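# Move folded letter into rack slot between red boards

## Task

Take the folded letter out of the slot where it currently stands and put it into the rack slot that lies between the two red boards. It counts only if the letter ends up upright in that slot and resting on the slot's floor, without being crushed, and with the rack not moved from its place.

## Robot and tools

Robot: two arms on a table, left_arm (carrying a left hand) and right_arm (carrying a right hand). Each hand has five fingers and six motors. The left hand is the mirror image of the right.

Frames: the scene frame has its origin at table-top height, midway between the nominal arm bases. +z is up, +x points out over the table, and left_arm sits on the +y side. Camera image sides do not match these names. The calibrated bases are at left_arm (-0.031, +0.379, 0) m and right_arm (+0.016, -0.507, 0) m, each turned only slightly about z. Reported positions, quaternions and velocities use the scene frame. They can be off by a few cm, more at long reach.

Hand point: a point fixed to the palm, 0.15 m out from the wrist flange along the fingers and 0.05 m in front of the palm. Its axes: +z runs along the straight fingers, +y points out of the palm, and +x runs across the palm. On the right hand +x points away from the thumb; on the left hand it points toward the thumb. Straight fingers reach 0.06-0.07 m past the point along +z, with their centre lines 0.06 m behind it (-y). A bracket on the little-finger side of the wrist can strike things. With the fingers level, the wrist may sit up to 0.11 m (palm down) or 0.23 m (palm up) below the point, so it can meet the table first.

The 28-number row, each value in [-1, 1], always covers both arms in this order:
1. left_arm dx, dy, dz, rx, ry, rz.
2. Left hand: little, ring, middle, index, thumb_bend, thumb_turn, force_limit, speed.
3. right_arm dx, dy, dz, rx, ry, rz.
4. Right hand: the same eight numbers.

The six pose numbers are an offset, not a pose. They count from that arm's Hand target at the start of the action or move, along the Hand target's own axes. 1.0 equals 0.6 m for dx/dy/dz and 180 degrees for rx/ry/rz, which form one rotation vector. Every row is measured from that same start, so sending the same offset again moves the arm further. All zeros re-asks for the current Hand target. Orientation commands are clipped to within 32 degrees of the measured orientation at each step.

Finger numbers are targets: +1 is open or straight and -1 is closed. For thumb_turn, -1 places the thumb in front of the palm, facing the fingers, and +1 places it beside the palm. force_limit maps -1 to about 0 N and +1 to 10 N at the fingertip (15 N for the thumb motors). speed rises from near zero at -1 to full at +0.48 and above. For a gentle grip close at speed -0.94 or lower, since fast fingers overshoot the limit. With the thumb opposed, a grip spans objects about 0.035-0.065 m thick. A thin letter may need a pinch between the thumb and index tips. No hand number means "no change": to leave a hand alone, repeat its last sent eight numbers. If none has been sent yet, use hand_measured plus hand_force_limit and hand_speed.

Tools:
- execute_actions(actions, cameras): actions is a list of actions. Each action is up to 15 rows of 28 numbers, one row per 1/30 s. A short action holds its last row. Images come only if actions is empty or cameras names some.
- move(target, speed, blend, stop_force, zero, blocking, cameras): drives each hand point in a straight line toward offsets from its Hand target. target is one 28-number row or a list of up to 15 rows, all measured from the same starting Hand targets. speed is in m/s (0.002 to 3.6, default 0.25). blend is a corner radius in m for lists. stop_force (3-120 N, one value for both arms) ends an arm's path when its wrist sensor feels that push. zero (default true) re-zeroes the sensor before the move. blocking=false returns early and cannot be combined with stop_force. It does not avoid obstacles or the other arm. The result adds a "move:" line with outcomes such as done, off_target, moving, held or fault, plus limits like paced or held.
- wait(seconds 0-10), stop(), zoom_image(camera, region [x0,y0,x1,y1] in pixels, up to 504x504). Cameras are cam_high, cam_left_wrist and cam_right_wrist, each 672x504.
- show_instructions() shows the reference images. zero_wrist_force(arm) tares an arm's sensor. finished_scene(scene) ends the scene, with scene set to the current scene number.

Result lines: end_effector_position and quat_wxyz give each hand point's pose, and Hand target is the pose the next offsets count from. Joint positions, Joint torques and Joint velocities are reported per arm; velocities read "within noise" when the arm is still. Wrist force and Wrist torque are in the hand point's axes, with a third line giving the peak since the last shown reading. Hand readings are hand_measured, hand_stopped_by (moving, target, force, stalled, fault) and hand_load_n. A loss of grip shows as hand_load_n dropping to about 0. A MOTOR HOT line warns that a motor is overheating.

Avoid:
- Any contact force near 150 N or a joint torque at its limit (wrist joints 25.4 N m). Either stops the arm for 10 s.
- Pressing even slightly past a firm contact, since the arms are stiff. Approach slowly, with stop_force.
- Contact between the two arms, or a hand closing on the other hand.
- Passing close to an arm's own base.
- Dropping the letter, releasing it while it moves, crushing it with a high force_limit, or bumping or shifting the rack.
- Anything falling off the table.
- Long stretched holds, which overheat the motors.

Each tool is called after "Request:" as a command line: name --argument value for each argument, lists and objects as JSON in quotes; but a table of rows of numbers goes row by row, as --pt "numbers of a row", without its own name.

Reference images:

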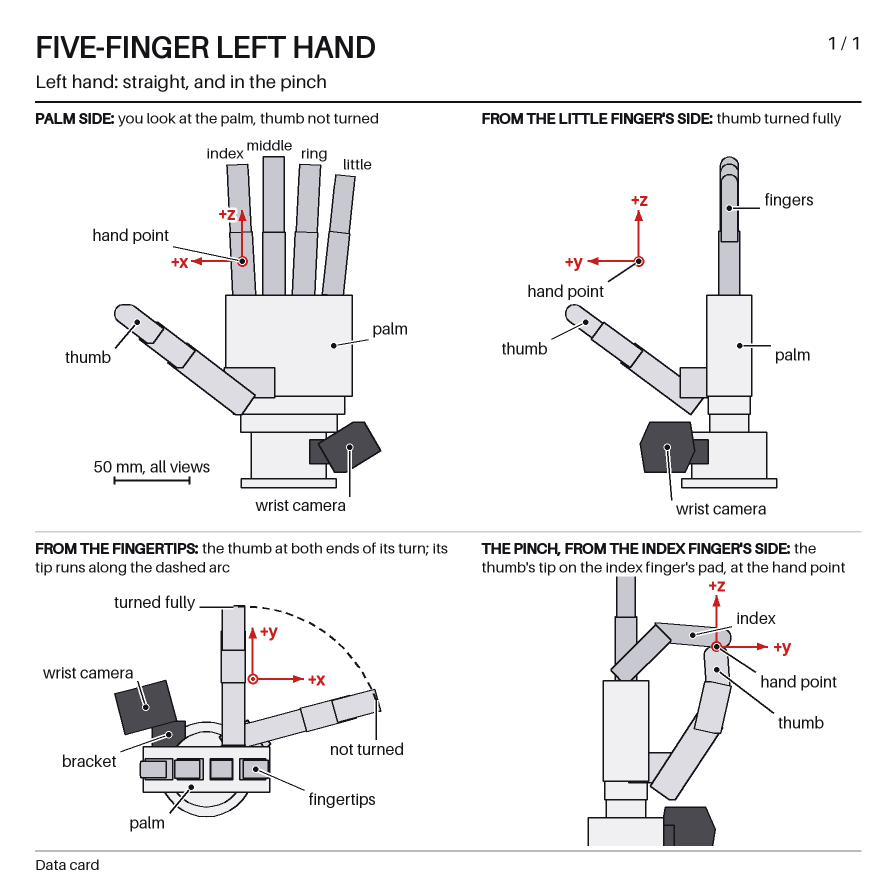

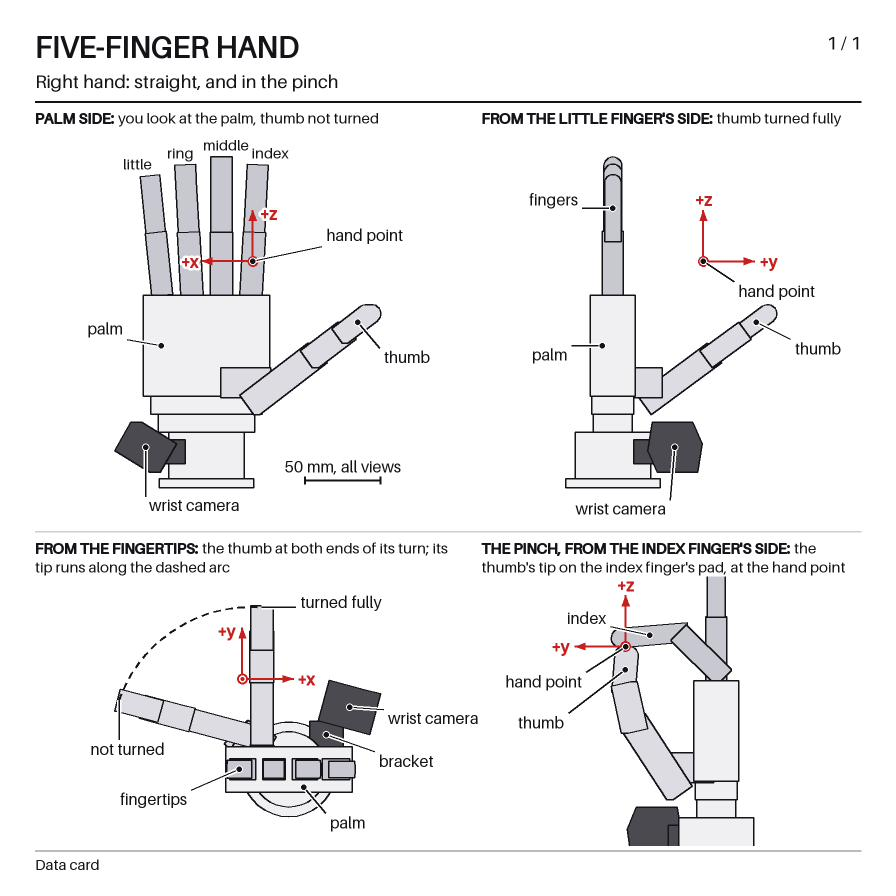

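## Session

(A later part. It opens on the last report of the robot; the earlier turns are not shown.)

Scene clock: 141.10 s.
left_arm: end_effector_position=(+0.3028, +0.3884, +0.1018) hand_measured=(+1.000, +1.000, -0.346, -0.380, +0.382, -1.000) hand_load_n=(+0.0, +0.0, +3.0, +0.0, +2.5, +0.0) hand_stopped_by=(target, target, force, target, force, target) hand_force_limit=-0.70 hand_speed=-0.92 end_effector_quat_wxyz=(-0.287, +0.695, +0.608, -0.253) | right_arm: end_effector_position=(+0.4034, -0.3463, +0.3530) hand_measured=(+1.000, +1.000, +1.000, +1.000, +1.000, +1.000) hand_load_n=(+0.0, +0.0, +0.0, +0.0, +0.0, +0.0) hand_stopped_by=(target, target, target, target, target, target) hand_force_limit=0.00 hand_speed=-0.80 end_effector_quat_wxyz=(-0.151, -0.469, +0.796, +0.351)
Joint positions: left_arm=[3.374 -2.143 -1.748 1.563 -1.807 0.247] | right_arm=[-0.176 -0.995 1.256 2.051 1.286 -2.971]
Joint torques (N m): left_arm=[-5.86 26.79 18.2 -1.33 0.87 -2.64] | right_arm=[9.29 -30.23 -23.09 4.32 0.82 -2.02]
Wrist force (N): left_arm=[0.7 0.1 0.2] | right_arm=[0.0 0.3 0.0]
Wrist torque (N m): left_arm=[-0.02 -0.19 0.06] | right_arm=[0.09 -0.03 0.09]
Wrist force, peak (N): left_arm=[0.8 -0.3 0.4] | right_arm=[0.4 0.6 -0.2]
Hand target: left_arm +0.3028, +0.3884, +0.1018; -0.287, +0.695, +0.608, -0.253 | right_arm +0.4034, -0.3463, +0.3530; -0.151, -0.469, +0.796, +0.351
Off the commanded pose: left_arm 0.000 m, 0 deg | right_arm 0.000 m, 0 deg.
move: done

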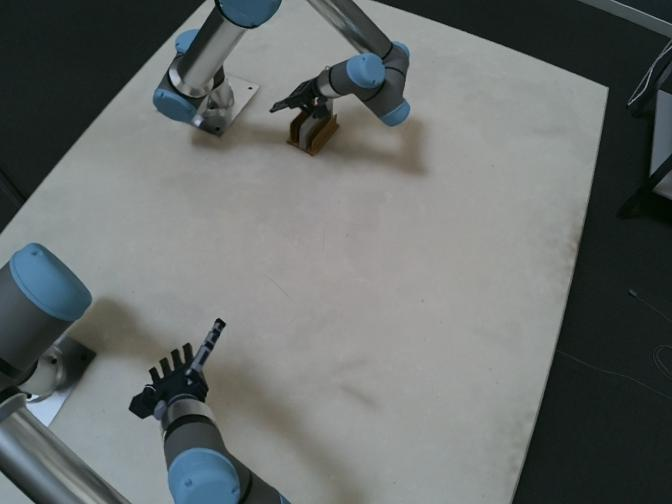

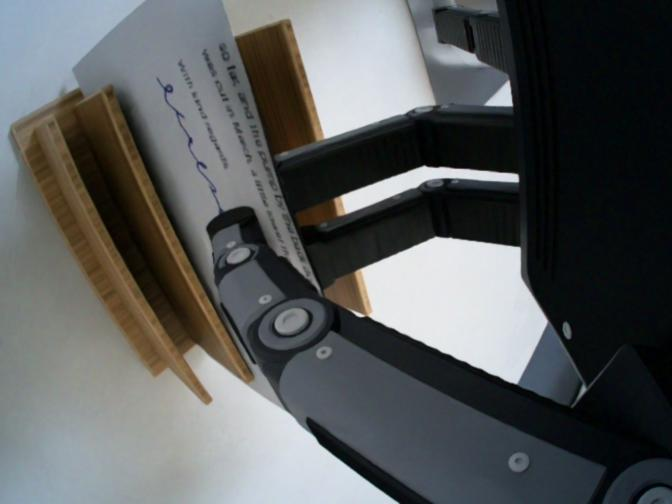

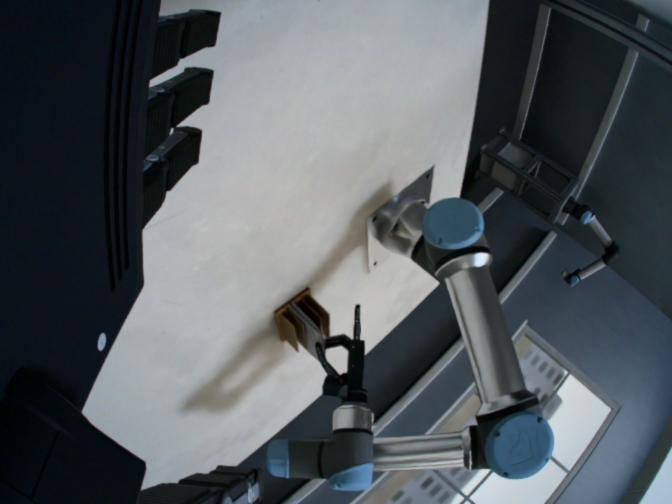

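Request:
move --target '[0,-0.1096,-0.1096,0,0,0,1,1,-0.5,-0.38,0.0,-1,-0.7,-0.92, 0,0,0,0,0,0,1,1,1,1,1,1,0,-0.8]' --speed 0.06 --cameras '["all"]'

Request:
zoom_image --camera "cam_right_wrist" --region '[260, 270, 360, 370]'

Request:
zoom_image --camera "cam_high" --region '[270, 70, 370, 170]'

Request:
zoom_image --camera "cam_left_wrist" --region '[0, 0, 350, 350]'

Scene clock: 159.50 s.
left_arm: end_effector_position=(+0.3028, +0.3887, +0.1946) hand_measured=(+1.000, +1.000, -0.346, -0.380, +0.382, -1.000) hand_load_n=(+0.0, +0.0, +3.0, +0.0, +3.0, +0.5) hand_stopped_by=(target, target, force, target, force, target) hand_force_limit=-0.70 hand_speed=-0.92 end_effector_quat_wxyz=(-0.287, +0.695, +0.608, -0.253) | right_arm: end_effector_position=(+0.4034, -0.3463, +0.3530) hand_measured=(+1.000, +1.000, +1.000, +1.000, +1.000, +1.000) hand_load_n=(+0.0, +0.0, +0.0, +0.0, +0.0, +0.0) hand_stopped_by=(target, target, target, target, target, target) hand_force_limit=0.00 hand_speed=-0.80 end_effector_quat_wxyz=(-0.151, -0.469, +0.796, +0.351)
Joint positions: left_arm=[3.375 -2.01 -1.671 1.354 -1.808 0.248] | right_arm=[-0.176 -0.995 1.256 2.051 1.286 -2.971]
Joint torques (N m): left_arm=[7.17 39.03 20.85 -4.28 -0.91 1.73] | right_arm=[8.4 -30.75 -22.82 4.15 0.63 -1.88]
Wrist force (N): left_arm=[0.7 0.0 -0.1] | right_arm=[0.1 0.3 0.2]
Wrist torque (N m): left_arm=[-0.02 -0.20 0.06] | right_arm=[0.07 -0.05 0.09]
Wrist force, peak (N): left_arm=[1.1 -0.2 0.2] | right_arm=[0.2 0.7 -0.4]
Hand target: left_arm +0.3028, +0.3886, +0.1948; -0.287, +0.695, +0.608, -0.253 | right_arm +0.4034, -0.3463, +0.3530; -0.151, -0.469, +0.796, +0.351
Off the commanded pose: left_arm 0.000 m, 0 deg | right_arm 0.000 m, 0 deg.
move: done

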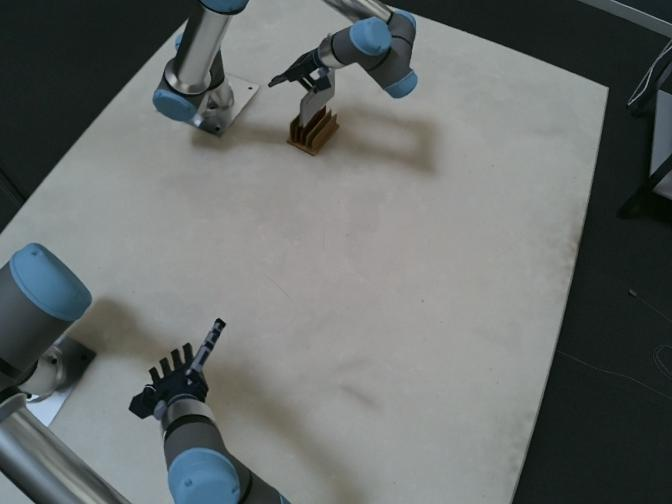

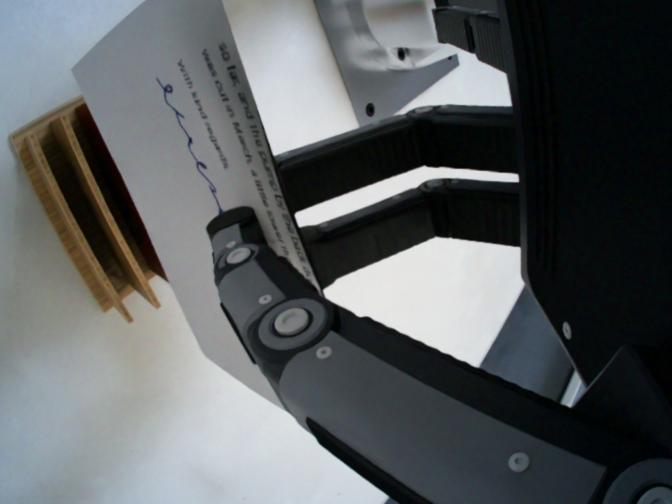

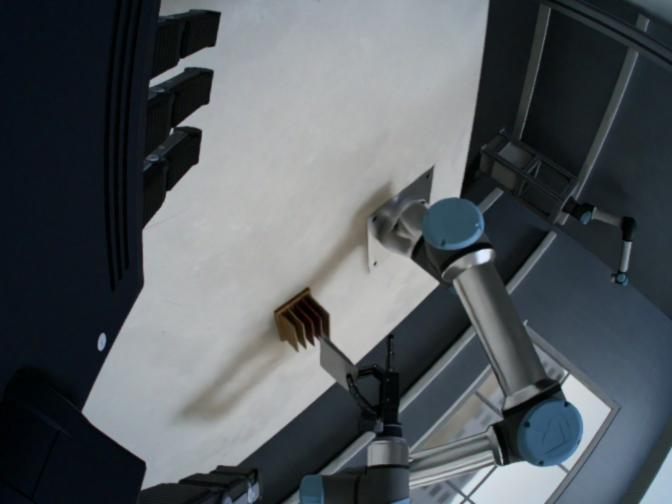

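Scaled by 5.040 from the camera's 672x504 image, which has a finer 960x720 frame.

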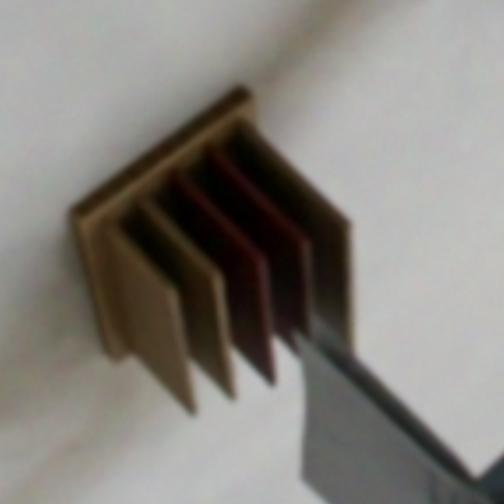

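Scaled by 5.040 from the camera's 672x504 image, which has a finer 960x720 frame.

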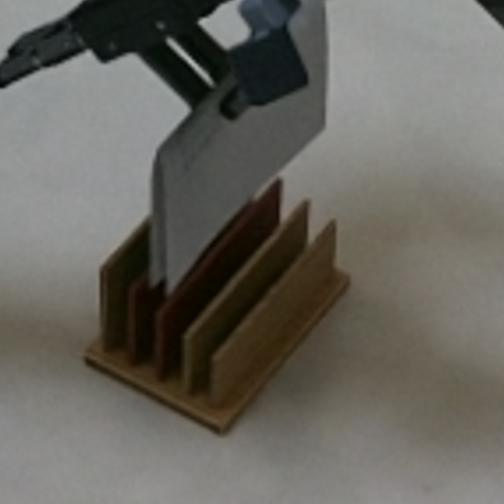

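Scaled by 1.440 from the camera's 672x504 image, which has a finer 960x720 frame.

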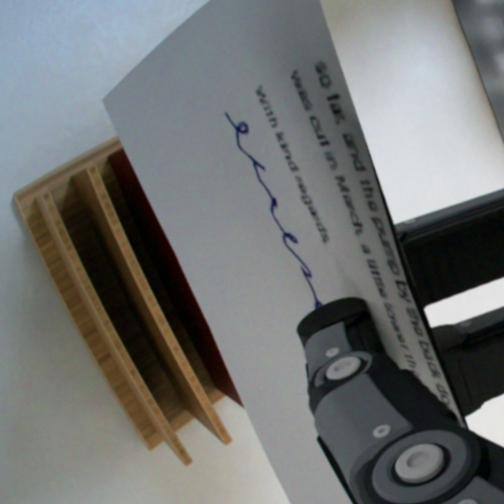

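Request:
move --pt "0 -0.022 0.022 0 -0.00707 -0.00707 1 1 -0.5 -0.38 0.0 -1 -0.7 -0.92 0 0 0 0 0 0 1 1 1 1 1 1 0 -0.8" --pt "0 -0.0078 0.0361 0 -0.00707 -0.00707 1 1 -0.5 -0.38 0.0 -1 -0.7 -0.92 0 0 0 0 0 0 1 1 1 1 1 1 0 -0.8" --speed 0.06 --cameras '["all"]'

Request:
zoom_image --camera "cam_right_wrist" --region '[260, 270, 360, 370]'

Request:
zoom_image --camera "cam_high" --region '[270, 70, 370, 170]'

Request:
zoom_image --camera "cam_left_wrist" --region '[0, 0, 350, 350]'

Scene clock: 195.57 s.
left_arm: end_effector_position=(+0.2844, +0.3911, +0.1829) hand_measured=(+1.000, +1.000, -0.346, -0.380, +0.382, -1.000) hand_load_n=(+0.0, +0.0, +3.0, +0.0, +2.5, +0.0) hand_stopped_by=(target, target, force, target, force, target) hand_force_limit=-0.70 hand_speed=-0.92 end_effector_quat_wxyz=(-0.283, +0.686, +0.619, -0.257) | right_arm: end_effector_position=(+0.4034, -0.3463, +0.3530) hand_measured=(+1.000, +1.000, +1.000, +1.000, +1.000, +1.000) hand_load_n=(+0.0, +0.0, +0.0, +0.0, +0.0, +0.0) hand_stopped_by=(target, target, target, target, target, target) hand_force_limit=0.00 hand_speed=-0.80 end_effector_quat_wxyz=(-0.151, -0.469, +0.796, +0.351)
Joint positions: left_arm=[3.398 -1.988 -1.74 1.4 -1.802 0.241] | right_arm=[-0.176 -0.995 1.256 2.051 1.286 -2.971]
Joint torques (N m): left_arm=[6.65 23.57 7.22 -0.61 1.05 -2.39] | right_arm=[6 -31.41 -20.76 3.99 0.44 -1.61]
Wrist force (N): left_arm=[0.8 0.0 -0.1] | right_arm=[0.0 0.6 -0.3]
Wrist torque (N m): left_arm=[-0.03 -0.22 0.08] | right_arm=[0.15 -0.03 0.10]
Wrist force, peak (N): left_arm=[1.1 0.2 -0.1] | right_arm=[0.1 0.8 0.0]
Hand target: left_arm +0.2844, +0.3911, +0.1827; -0.283, +0.686, +0.619, -0.257 | right_arm +0.4034, -0.3463, +0.3530; -0.151, -0.469, +0.796, +0.351
Off the commanded pose: left_arm 0.000 m, 0 deg | right_arm 0.000 m, 0 deg.
move: done

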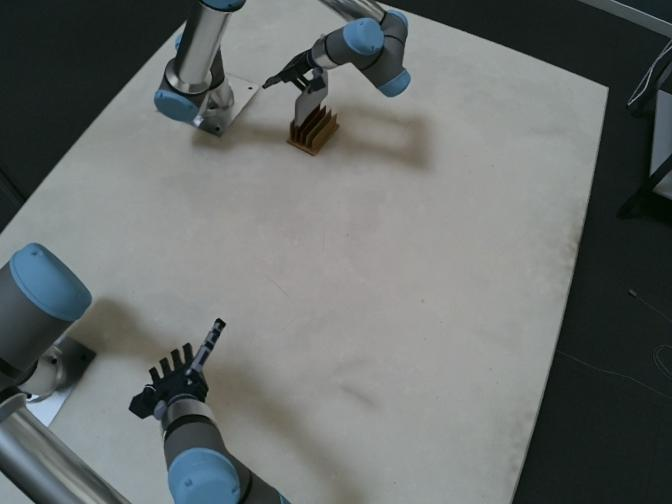

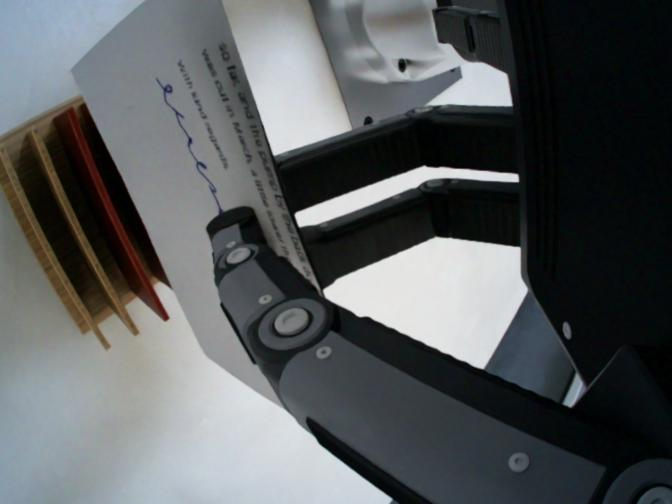

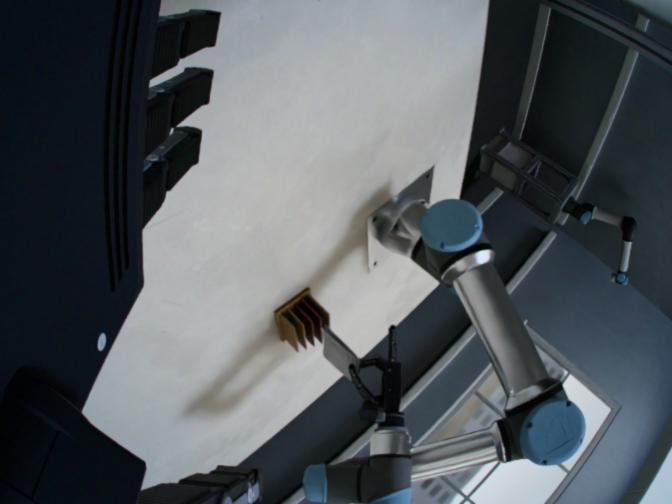

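Scaled by 5.040 from the camera's 672x504 image, which has a finer 960x720 frame.

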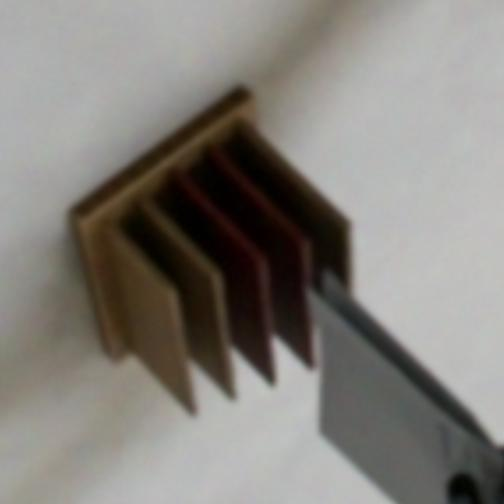

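Scaled by 5.040 from the camera's 672x504 image, which has a finer 960x720 frame.

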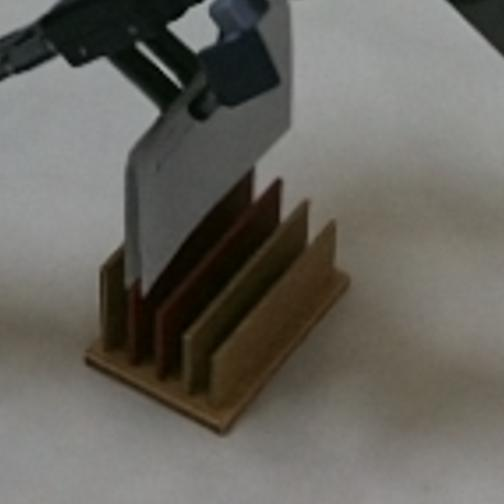

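Scaled by 1.440 from the camera's 672x504 image, which has a finer 960x720 frame.

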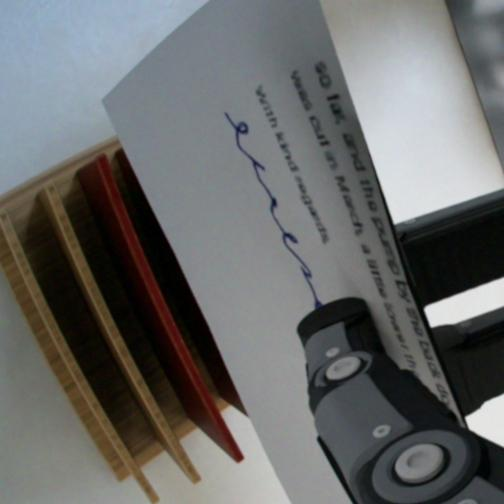

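Request:
move --pt "0 -0.0041 0.0041 0 -0.0039 -0.0039 1 1 -0.5 -0.38 0.0 -1 -0.7 -0.92 0 0 0 0 0 0 1 1 1 1 1 1 0 -0.8" --pt "0 0.0053 0.0135 0 -0.0039 -0.0039 1 1 -0.5 -0.38 0.0 -1 -0.7 -0.92 0 0 0 0 0 0 1 1 1 1 1 1 0 -0.8" --speed 0.04 --cameras '["all"]'

Request:
zoom_image --camera "cam_right_wrist" --region '[260, 270, 360, 370]'

Request:
zoom_image --camera "cam_high" --region '[270, 70, 370, 170]'

Request:
zoom_image --camera "cam_left_wrist" --region '[0, 0, 350, 350]'

Scene clock: 247.50 s.
left_arm: end_effector_position=(+0.2809, +0.3914, +0.1749) hand_measured=(+1.000, +1.000, -0.346, -0.380, +0.382, -1.000) hand_load_n=(-0.5, +0.0, +3.0, +0.5, +2.5, +0.5) hand_stopped_by=(target, target, force, target, force, target) hand_force_limit=-0.70 hand_speed=-0.92 end_effector_quat_wxyz=(-0.281, +0.680, +0.625, -0.260) | right_arm: end_effector_position=(+0.4034, -0.3463, +0.3530) hand_measured=(+1.000, +1.000, +1.000, +1.000, +1.000, +1.000) hand_load_n=(+0.0, +0.0, +0.0, +0.0, +0.0, +0.0) hand_stopped_by=(target, target, target, target, target, target) hand_force_limit=0.00 hand_speed=-0.80 end_effector_quat_wxyz=(-0.151, -0.469, +0.796, +0.351)
Joint positions: left_arm=[3.406 -1.993 -1.758 1.421 -1.795 0.234] | right_arm=[-0.176 -0.995 1.256 2.051 1.286 -2.971]
Joint torques (N m): left_arm=[7.88 24.71 6.95 -0.56 1.1 -2.51] | right_arm=[2.98 -33.05 -18.61 3.85 -0.07 -1.02]
Wrist force (N): left_arm=[0.9 0.0 0.2] | right_arm=[0.0 0.5 0.1]
Wrist torque (N m): left_arm=[-0.04 -0.22 0.08] | right_arm=[0.10 -0.04 0.09]
Wrist force, peak (N): left_arm=[1.2 0.0 0.2] | right_arm=[0.5 0.6 -0.4]
Hand target: left_arm +0.2809, +0.3914, +0.1748; -0.281, +0.680, +0.625, -0.260 | right_arm +0.4034, -0.3463, +0.3530; -0.151, -0.469, +0.796, +0.351
Off the commanded pose: left_arm 0.000 m, 0 deg | right_arm 0.000 m, 0 deg.
move: done

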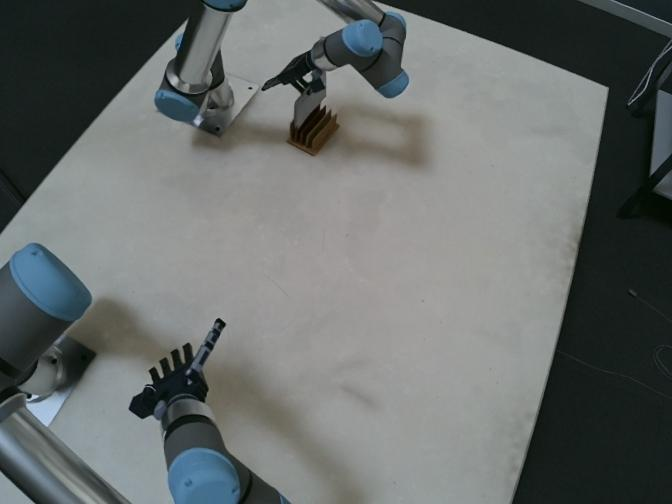

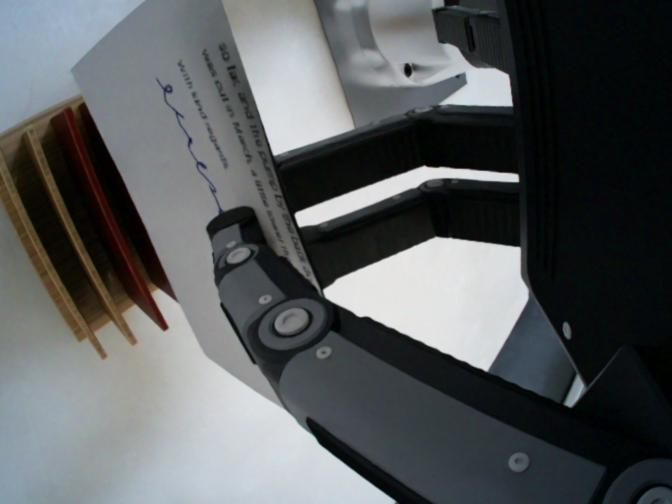

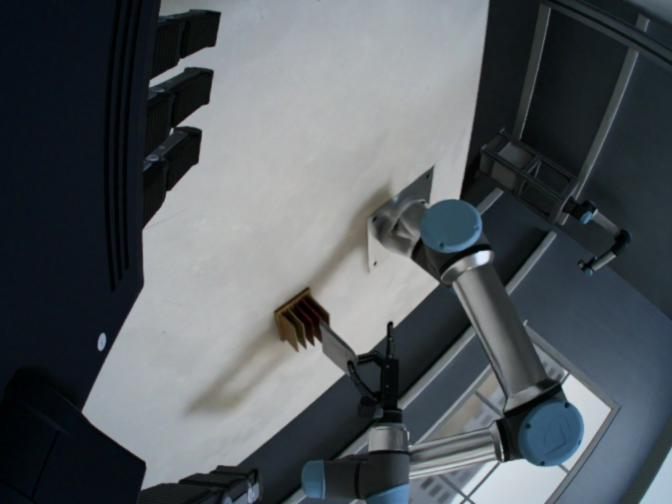

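Scaled by 5.040 from the camera's 672x504 image, which has a finer 960x720 frame.

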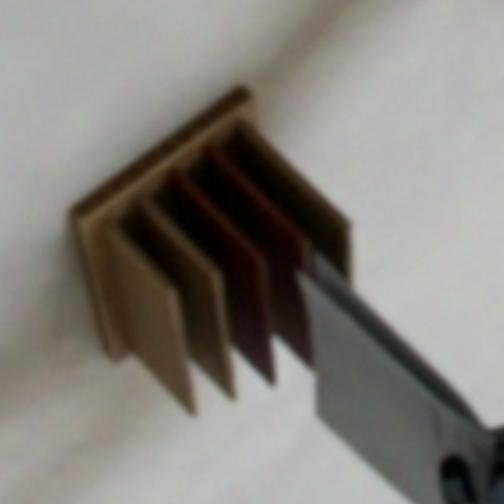

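Scaled by 5.040 from the camera's 672x504 image, which has a finer 960x720 frame.

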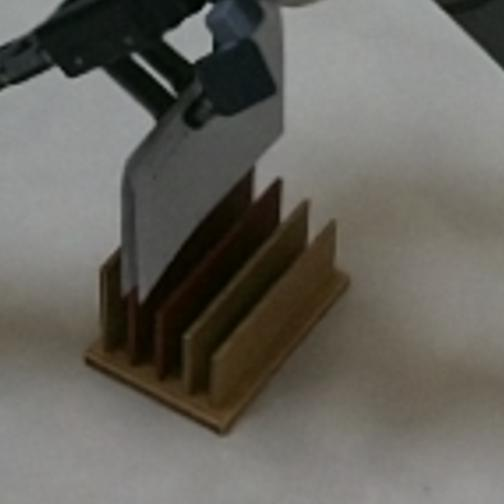

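Scaled by 1.440 from the camera's 672x504 image, which has a finer 960x720 frame.

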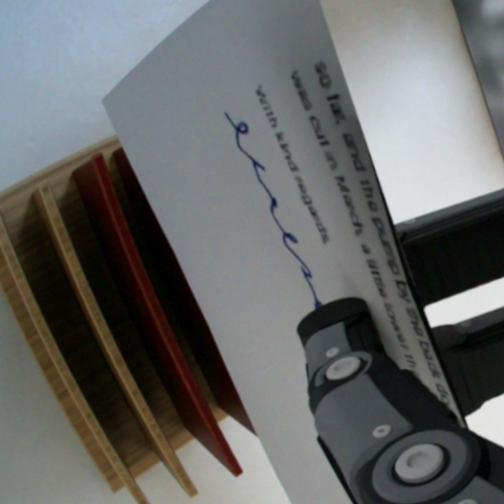

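Request:
move --target '[0,0.0198,0.0198,0,0,0,1,1,-0.5,-0.38,0.0,-1,-0.7,-0.92,0,0,0,0,0,0,1,1,1,1,1,1,0,-0.8]' --speed 0.05 --cameras '["all"]'

Request:
zoom_image --camera "cam_right_wrist" --region '[260, 270, 360, 370]'

Request:
zoom_image --camera "cam_left_wrist" --region '[0, 0, 350, 350]'

Request:
zoom_image --camera "cam_high" --region '[270, 70, 370, 170]'

Scene clock: 271.47 s.
left_arm: end_effector_position=(+0.2809, +0.3914, +0.1581) hand_measured=(+1.000, +1.000, -0.346, -0.380, +0.382, -1.000) hand_load_n=(+0.0, +0.0, +3.0, +0.0, +3.0, +0.5) hand_stopped_by=(target, target, force, target, force, target) hand_force_limit=-0.70 hand_speed=-0.92 end_effector_quat_wxyz=(-0.281, +0.680, +0.625, -0.260) | right_arm: end_effector_position=(+0.4034, -0.3463, +0.3530) hand_measured=(+1.000, +1.000, +1.000, +1.000, +1.000, +1.000) hand_load_n=(+0.0, +0.0, +0.0, +0.0, +0.0, +0.0) hand_stopped_by=(target, target, target, target, target, target) hand_force_limit=0.00 hand_speed=-0.80 end_effector_quat_wxyz=(-0.151, -0.469, +0.796, +0.351)
Joint positions: left_arm=[3.405 -2.017 -1.774 1.46 -1.795 0.234] | right_arm=[-0.176 -0.995 1.256 2.051 1.286 -2.971]
Joint torques (N m): left_arm=[-5.98 24.82 5.13 -1 0.92 -2.64] | right_arm=[1.97 -33.23 -17.66 3.75 -0.15 -0.75]
Wrist force (N): left_arm=[0.8 -0.1 -0.1] | right_arm=[0.2 0.3 0.0]
Wrist torque (N m): left_arm=[-0.03 -0.22 0.07] | right_arm=[0.08 -0.06 0.10]
Wrist force, peak (N): left_arm=[1.1 0.1 0.1] | right_arm=[0.1 0.8 -0.4]
Hand target: left_arm +0.2809, +0.3914, +0.1580; -0.281, +0.680, +0.625, -0.260 | right_arm +0.4034, -0.3463, +0.3530; -0.151, -0.469, +0.796, +0.351
Off the commanded pose: left_arm 0.000 m, 0 deg | right_arm 0.000 m, 0 deg.
move: done

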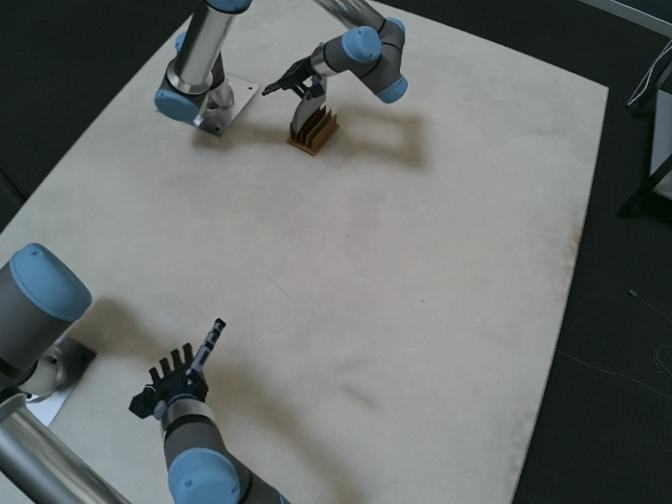

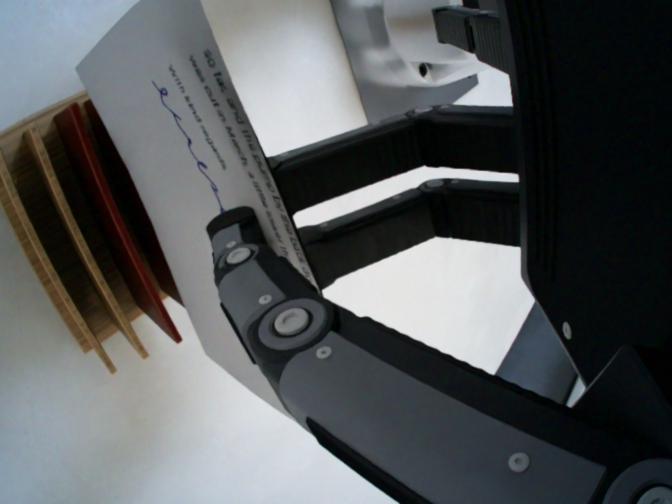

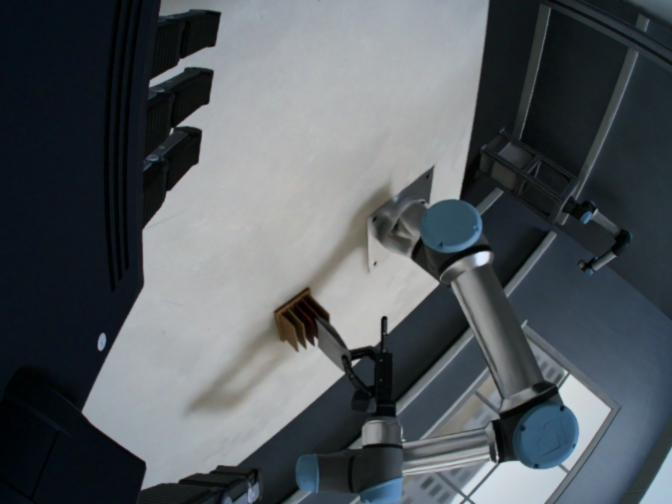

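Scaled by 5.040 from the camera's 672x504 image, which has a finer 960x720 frame.

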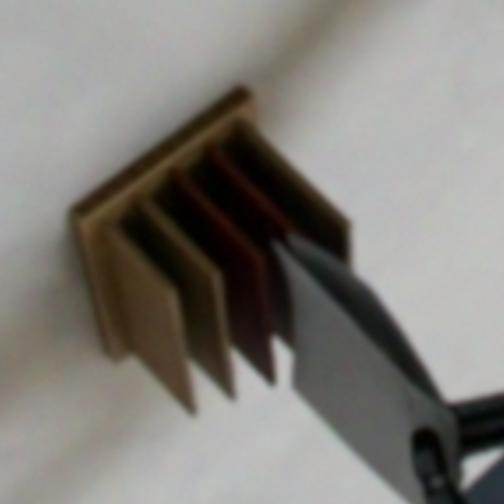

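Scaled by 1.440 from the camera's 672x504 image, which has a finer 960x720 frame.

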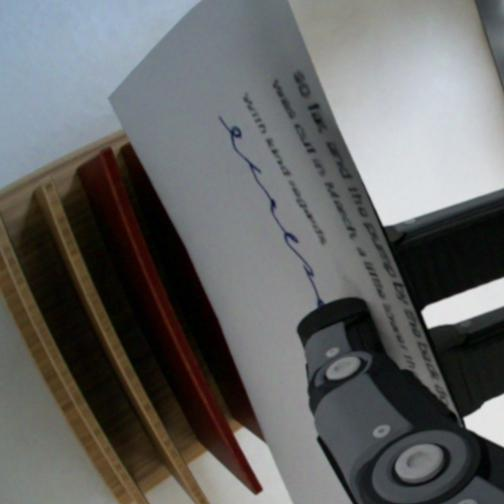

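Scaled by 5.040 from the camera's 672x504 image, which has a finer 960x720 frame.

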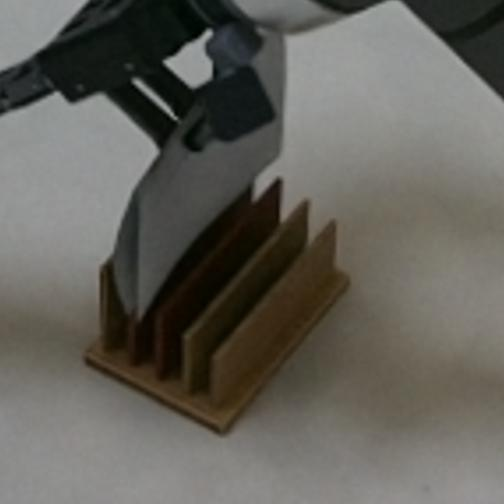

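Request:
zoom_image --camera "cam_high" --region '[282, 105, 332, 155]'

Request:
zoom_image --camera "cam_right_wrist" --region '[290, 290, 340, 340]'

Scaled by 10.080 from the camera's 672x504 image, which has a finer 960x720 frame.

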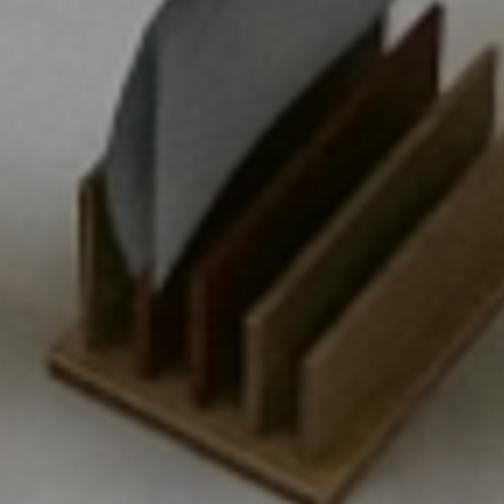

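Scaled by 10.080 from the camera's 672x504 image, which has a finer 960x720 frame.

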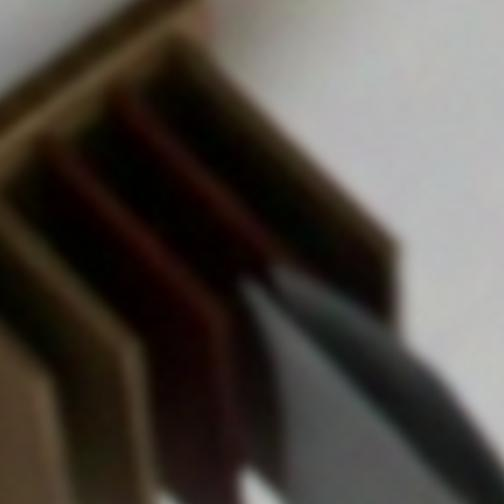

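Request:
move --target '[0,0.0141,0.0141,0,0,0,1,1,-0.5,-0.38,0.0,-1,-0.7,-0.92,0,0,0,0,0,0,1,1,1,1,1,1,0,-0.8]' --speed 0.04 --cameras '["cam_high","cam_left_wrist","cam_right_wrist"]'

Request:
zoom_image --camera "cam_right_wrist" --region '[290, 290, 340, 340]'

Request:
zoom_image --camera "cam_left_wrist" --region '[0, 0, 350, 350]'

Request:
zoom_image --camera "cam_high" --region '[282, 105, 332, 155]'

Scene clock: 293.73 s.
left_arm: end_effector_position=(+0.2809, +0.3913, +0.1461) hand_measured=(+1.000, +1.000, -0.346, -0.380, +0.382, -1.000) hand_load_n=(+0.0, +0.0, +3.0, +0.0, +3.0, +0.5) hand_stopped_by=(target, target, force, target, force, target) hand_force_limit=-0.70 hand_speed=-0.92 end_effector_quat_wxyz=(-0.281, +0.680, +0.625, -0.260) end_effector_velocity=(+0.000, +0.000, -0.002) end_effector_angular_velocity=(+0.001, -0.003, +0.000) | right_arm: end_effector_position=(+0.4034, -0.3463, +0.3530) hand_measured=(+1.000, +1.000, +1.000, +1.000, +1.000, +1.000) hand_load_n=(+0.0, +0.0, +0.0, +0.0, +0.0, +0.0) hand_stopped_by=(target, target, target, target, target, target) hand_force_limit=0.00 hand_speed=-0.80 end_effector_quat_wxyz=(-0.151, -0.469, +0.796, +0.351)
Joint positions: left_arm=[3.405 -2.034 -1.784 1.488 -1.795 0.234] | right_arm=[-0.176 -0.995 1.256 2.051 1.286 -2.971]
Joint velocities: left_arm=[0 -0.001 -0.002 0.007 0 0] | right_arm=[within noise]
Joint torques (N m): left_arm=[-7.36 26.06 7.71 -0.93 0.97 -0.84] | right_arm=[0.42 -34.25 -17.21 3.68 -0.43 -0.52]
Wrist force (N): left_arm=[0.9 0.0 0.0] | right_arm=[0.2 0.5 0.0]
Wrist torque (N m): left_arm=[-0.03 -0.23 0.08] | right_arm=[0.11 -0.05 0.10]
Wrist force, peak (N): left_arm=[1.2 0.2 0.1] | right_arm=[0.4 0.5 -0.4]
Hand target: left_arm +0.2809, +0.3913, +0.1460; -0.281, +0.680, +0.625, -0.260 | right_arm +0.4034, -0.3463, +0.3530; -0.151, -0.469, +0.796, +0.351
Off the commanded pose: left_arm 0.000 m, 0 deg | right_arm 0.000 m, 0 deg.
move: done

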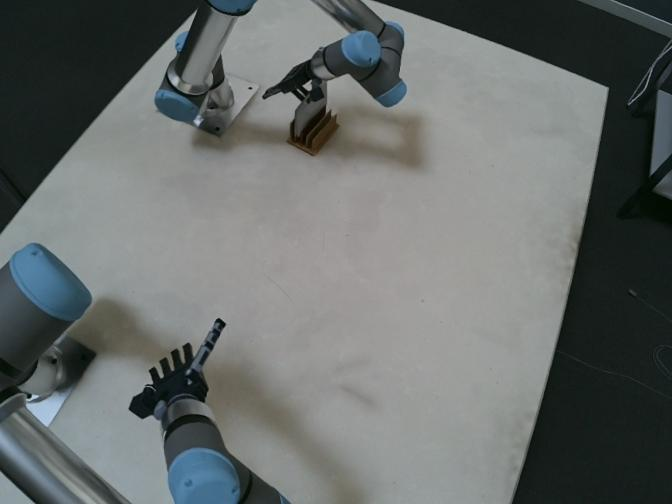

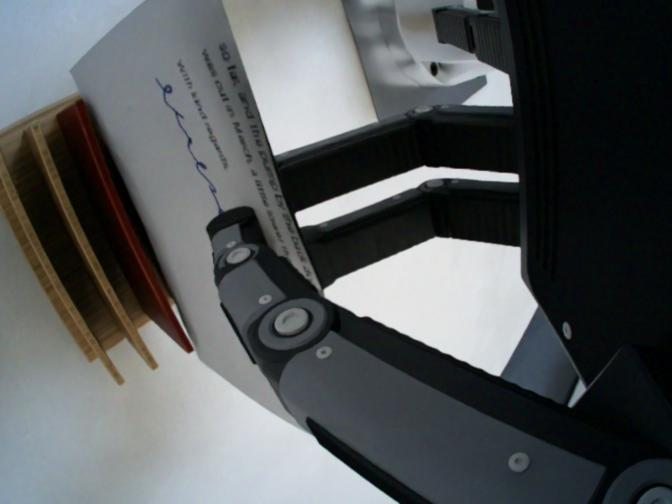

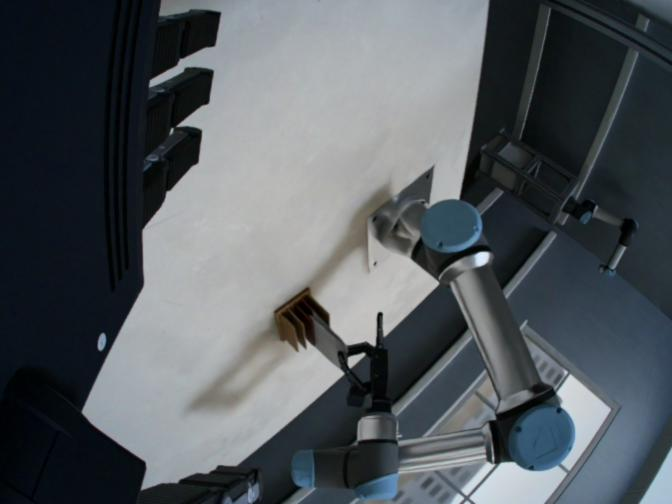

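Scaled by 10.080 from the camera's 672x504 image, which has a finer 960x720 frame.

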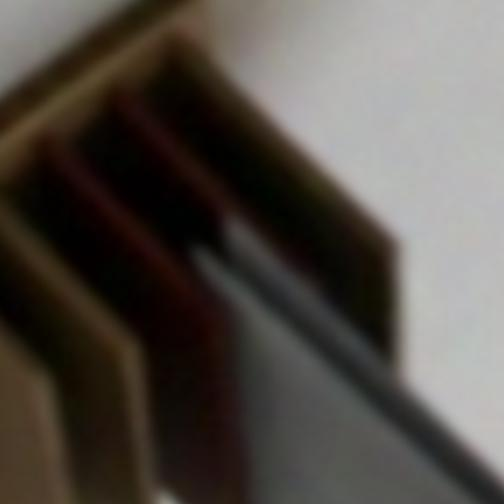

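Scaled by 1.440 from the camera's 672x504 image, which has a finer 960x720 frame.

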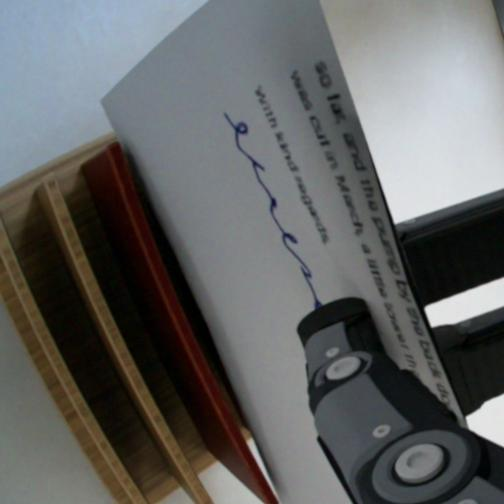

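Scaled by 10.080 from the camera's 672x504 image, which has a finer 960x720 frame.

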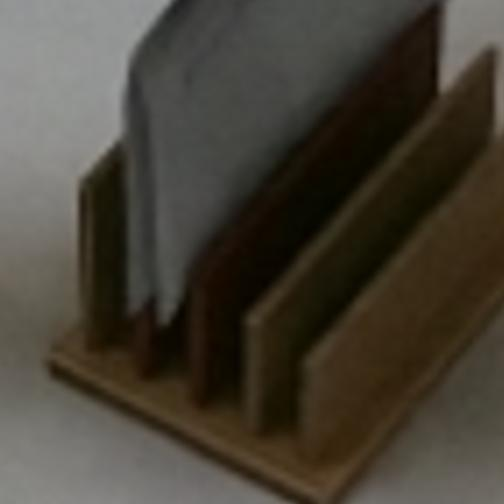

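Request:
move --target '[0,0.0283,0.0283,0,0,0,1,1,-0.5,-0.38,0.0,-1,-0.7,-0.92,0,0,0,0,0,0,1,1,1,1,1,1,0,-0.8]' --speed 0.04 --cameras '["cam_high","cam_left_wrist","cam_right_wrist"]'

Request:
zoom_image --camera "cam_right_wrist" --region '[290, 290, 340, 340]'

Request:
zoom_image --camera "cam_high" --region '[282, 105, 332, 155]'

Scene clock: 318.93 s.
left_arm: end_effector_position=(+0.2809, +0.3913, +0.1221) hand_measured=(+1.000, +1.000, -0.346, -0.380, +0.382, -1.000) hand_load_n=(+0.0, +0.0, +3.0, +0.0, +2.5, +0.5) hand_stopped_by=(target, target, force, target, force, target) hand_force_limit=-0.70 hand_speed=-0.92 end_effector_quat_wxyz=(-0.281, +0.680, +0.625, -0.260) | right_arm: end_effector_position=(+0.4034, -0.3463, +0.3530) hand_measured=(+1.000, +1.000, +1.000, +1.000, +1.000, +1.000) hand_load_n=(+0.0, +0.0, +0.0, +0.0, -0.5, +0.0) hand_stopped_by=(target, target, target, target, target, target) hand_force_limit=0.00 hand_speed=-0.80 end_effector_quat_wxyz=(-0.151, -0.469, +0.796, +0.351)
Joint positions: left_arm=[3.405 -2.072 -1.802 1.544 -1.795 0.234] | right_arm=[-0.176 -0.995 1.256 2.051 1.286 -2.971]
Joint torques (N m): left_arm=[-6.37 24.6 5.18 -1.04 0.98 -2.56] | right_arm=[-0.73 -34.6 -15.68 3.53 -0.55 -0.22]
Wrist force (N): left_arm=[0.8 0.1 0.1] | right_arm=[0.1 0.4 0.0]
Wrist torque (N m): left_arm=[-0.03 -0.21 0.07] | right_arm=[0.09 -0.05 0.10]
Wrist force, peak (N): left_arm=[1.1 -0.1 0.1] | right_arm=[0.1 0.8 0.0]
Hand target: left_arm +0.2809, +0.3913, +0.1220; -0.281, +0.680, +0.625, -0.260 | right_arm +0.4034, -0.3463, +0.3530; -0.151, -0.469, +0.796, +0.351
Off the commanded pose: left_arm 0.000 m, 0 deg | right_arm 0.000 m, 0 deg.
move: done

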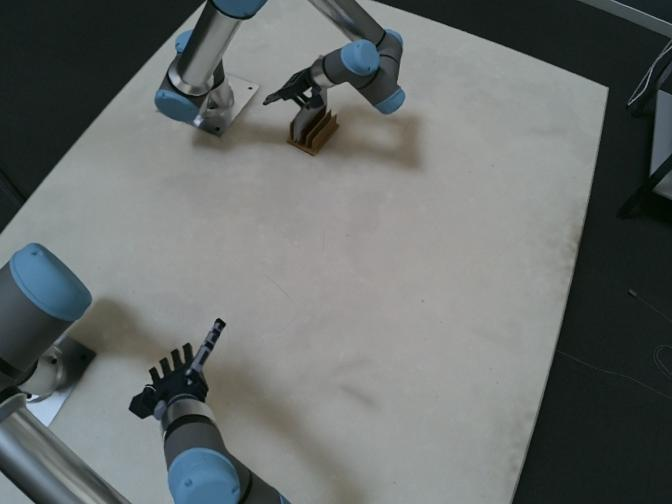

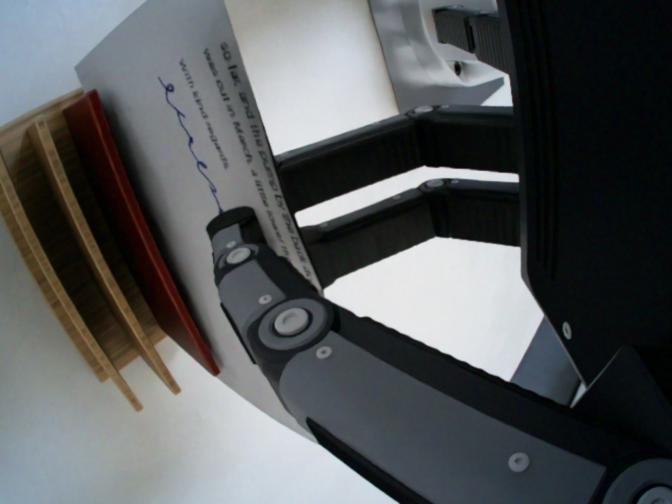

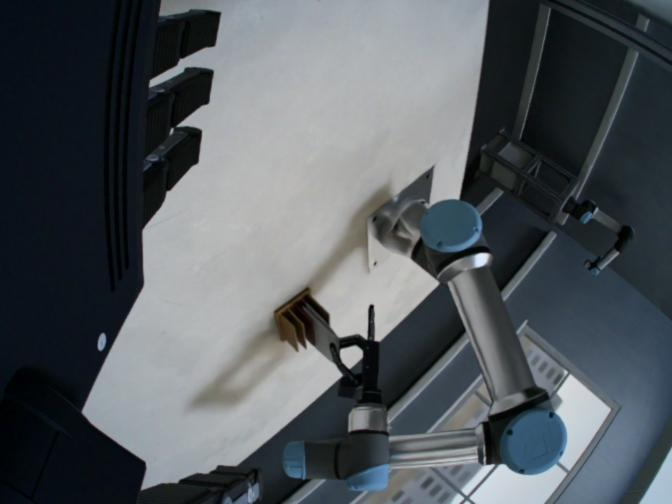

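Scaled by 10.080 from the camera's 672x504 image, which has a finer 960x720 frame.

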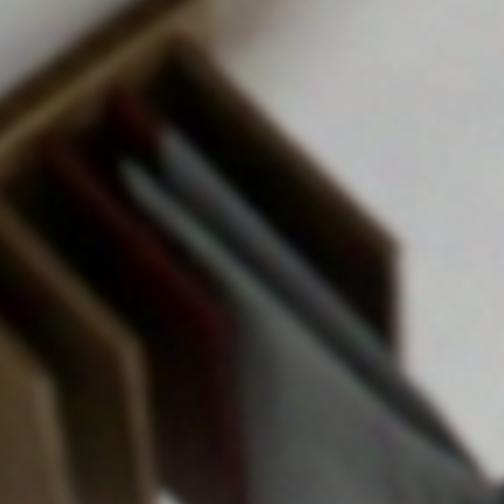

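Scaled by 10.080 from the camera's 672x504 image, which has a finer 960x720 frame.

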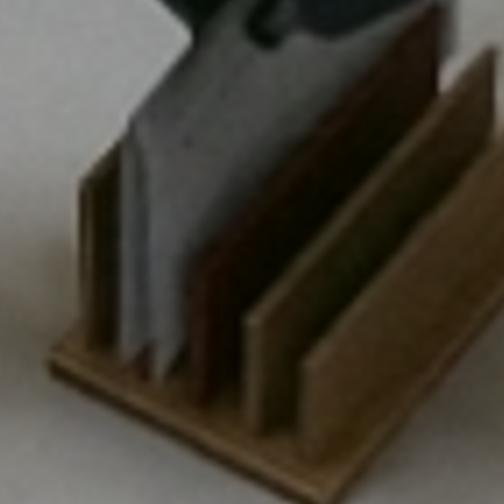

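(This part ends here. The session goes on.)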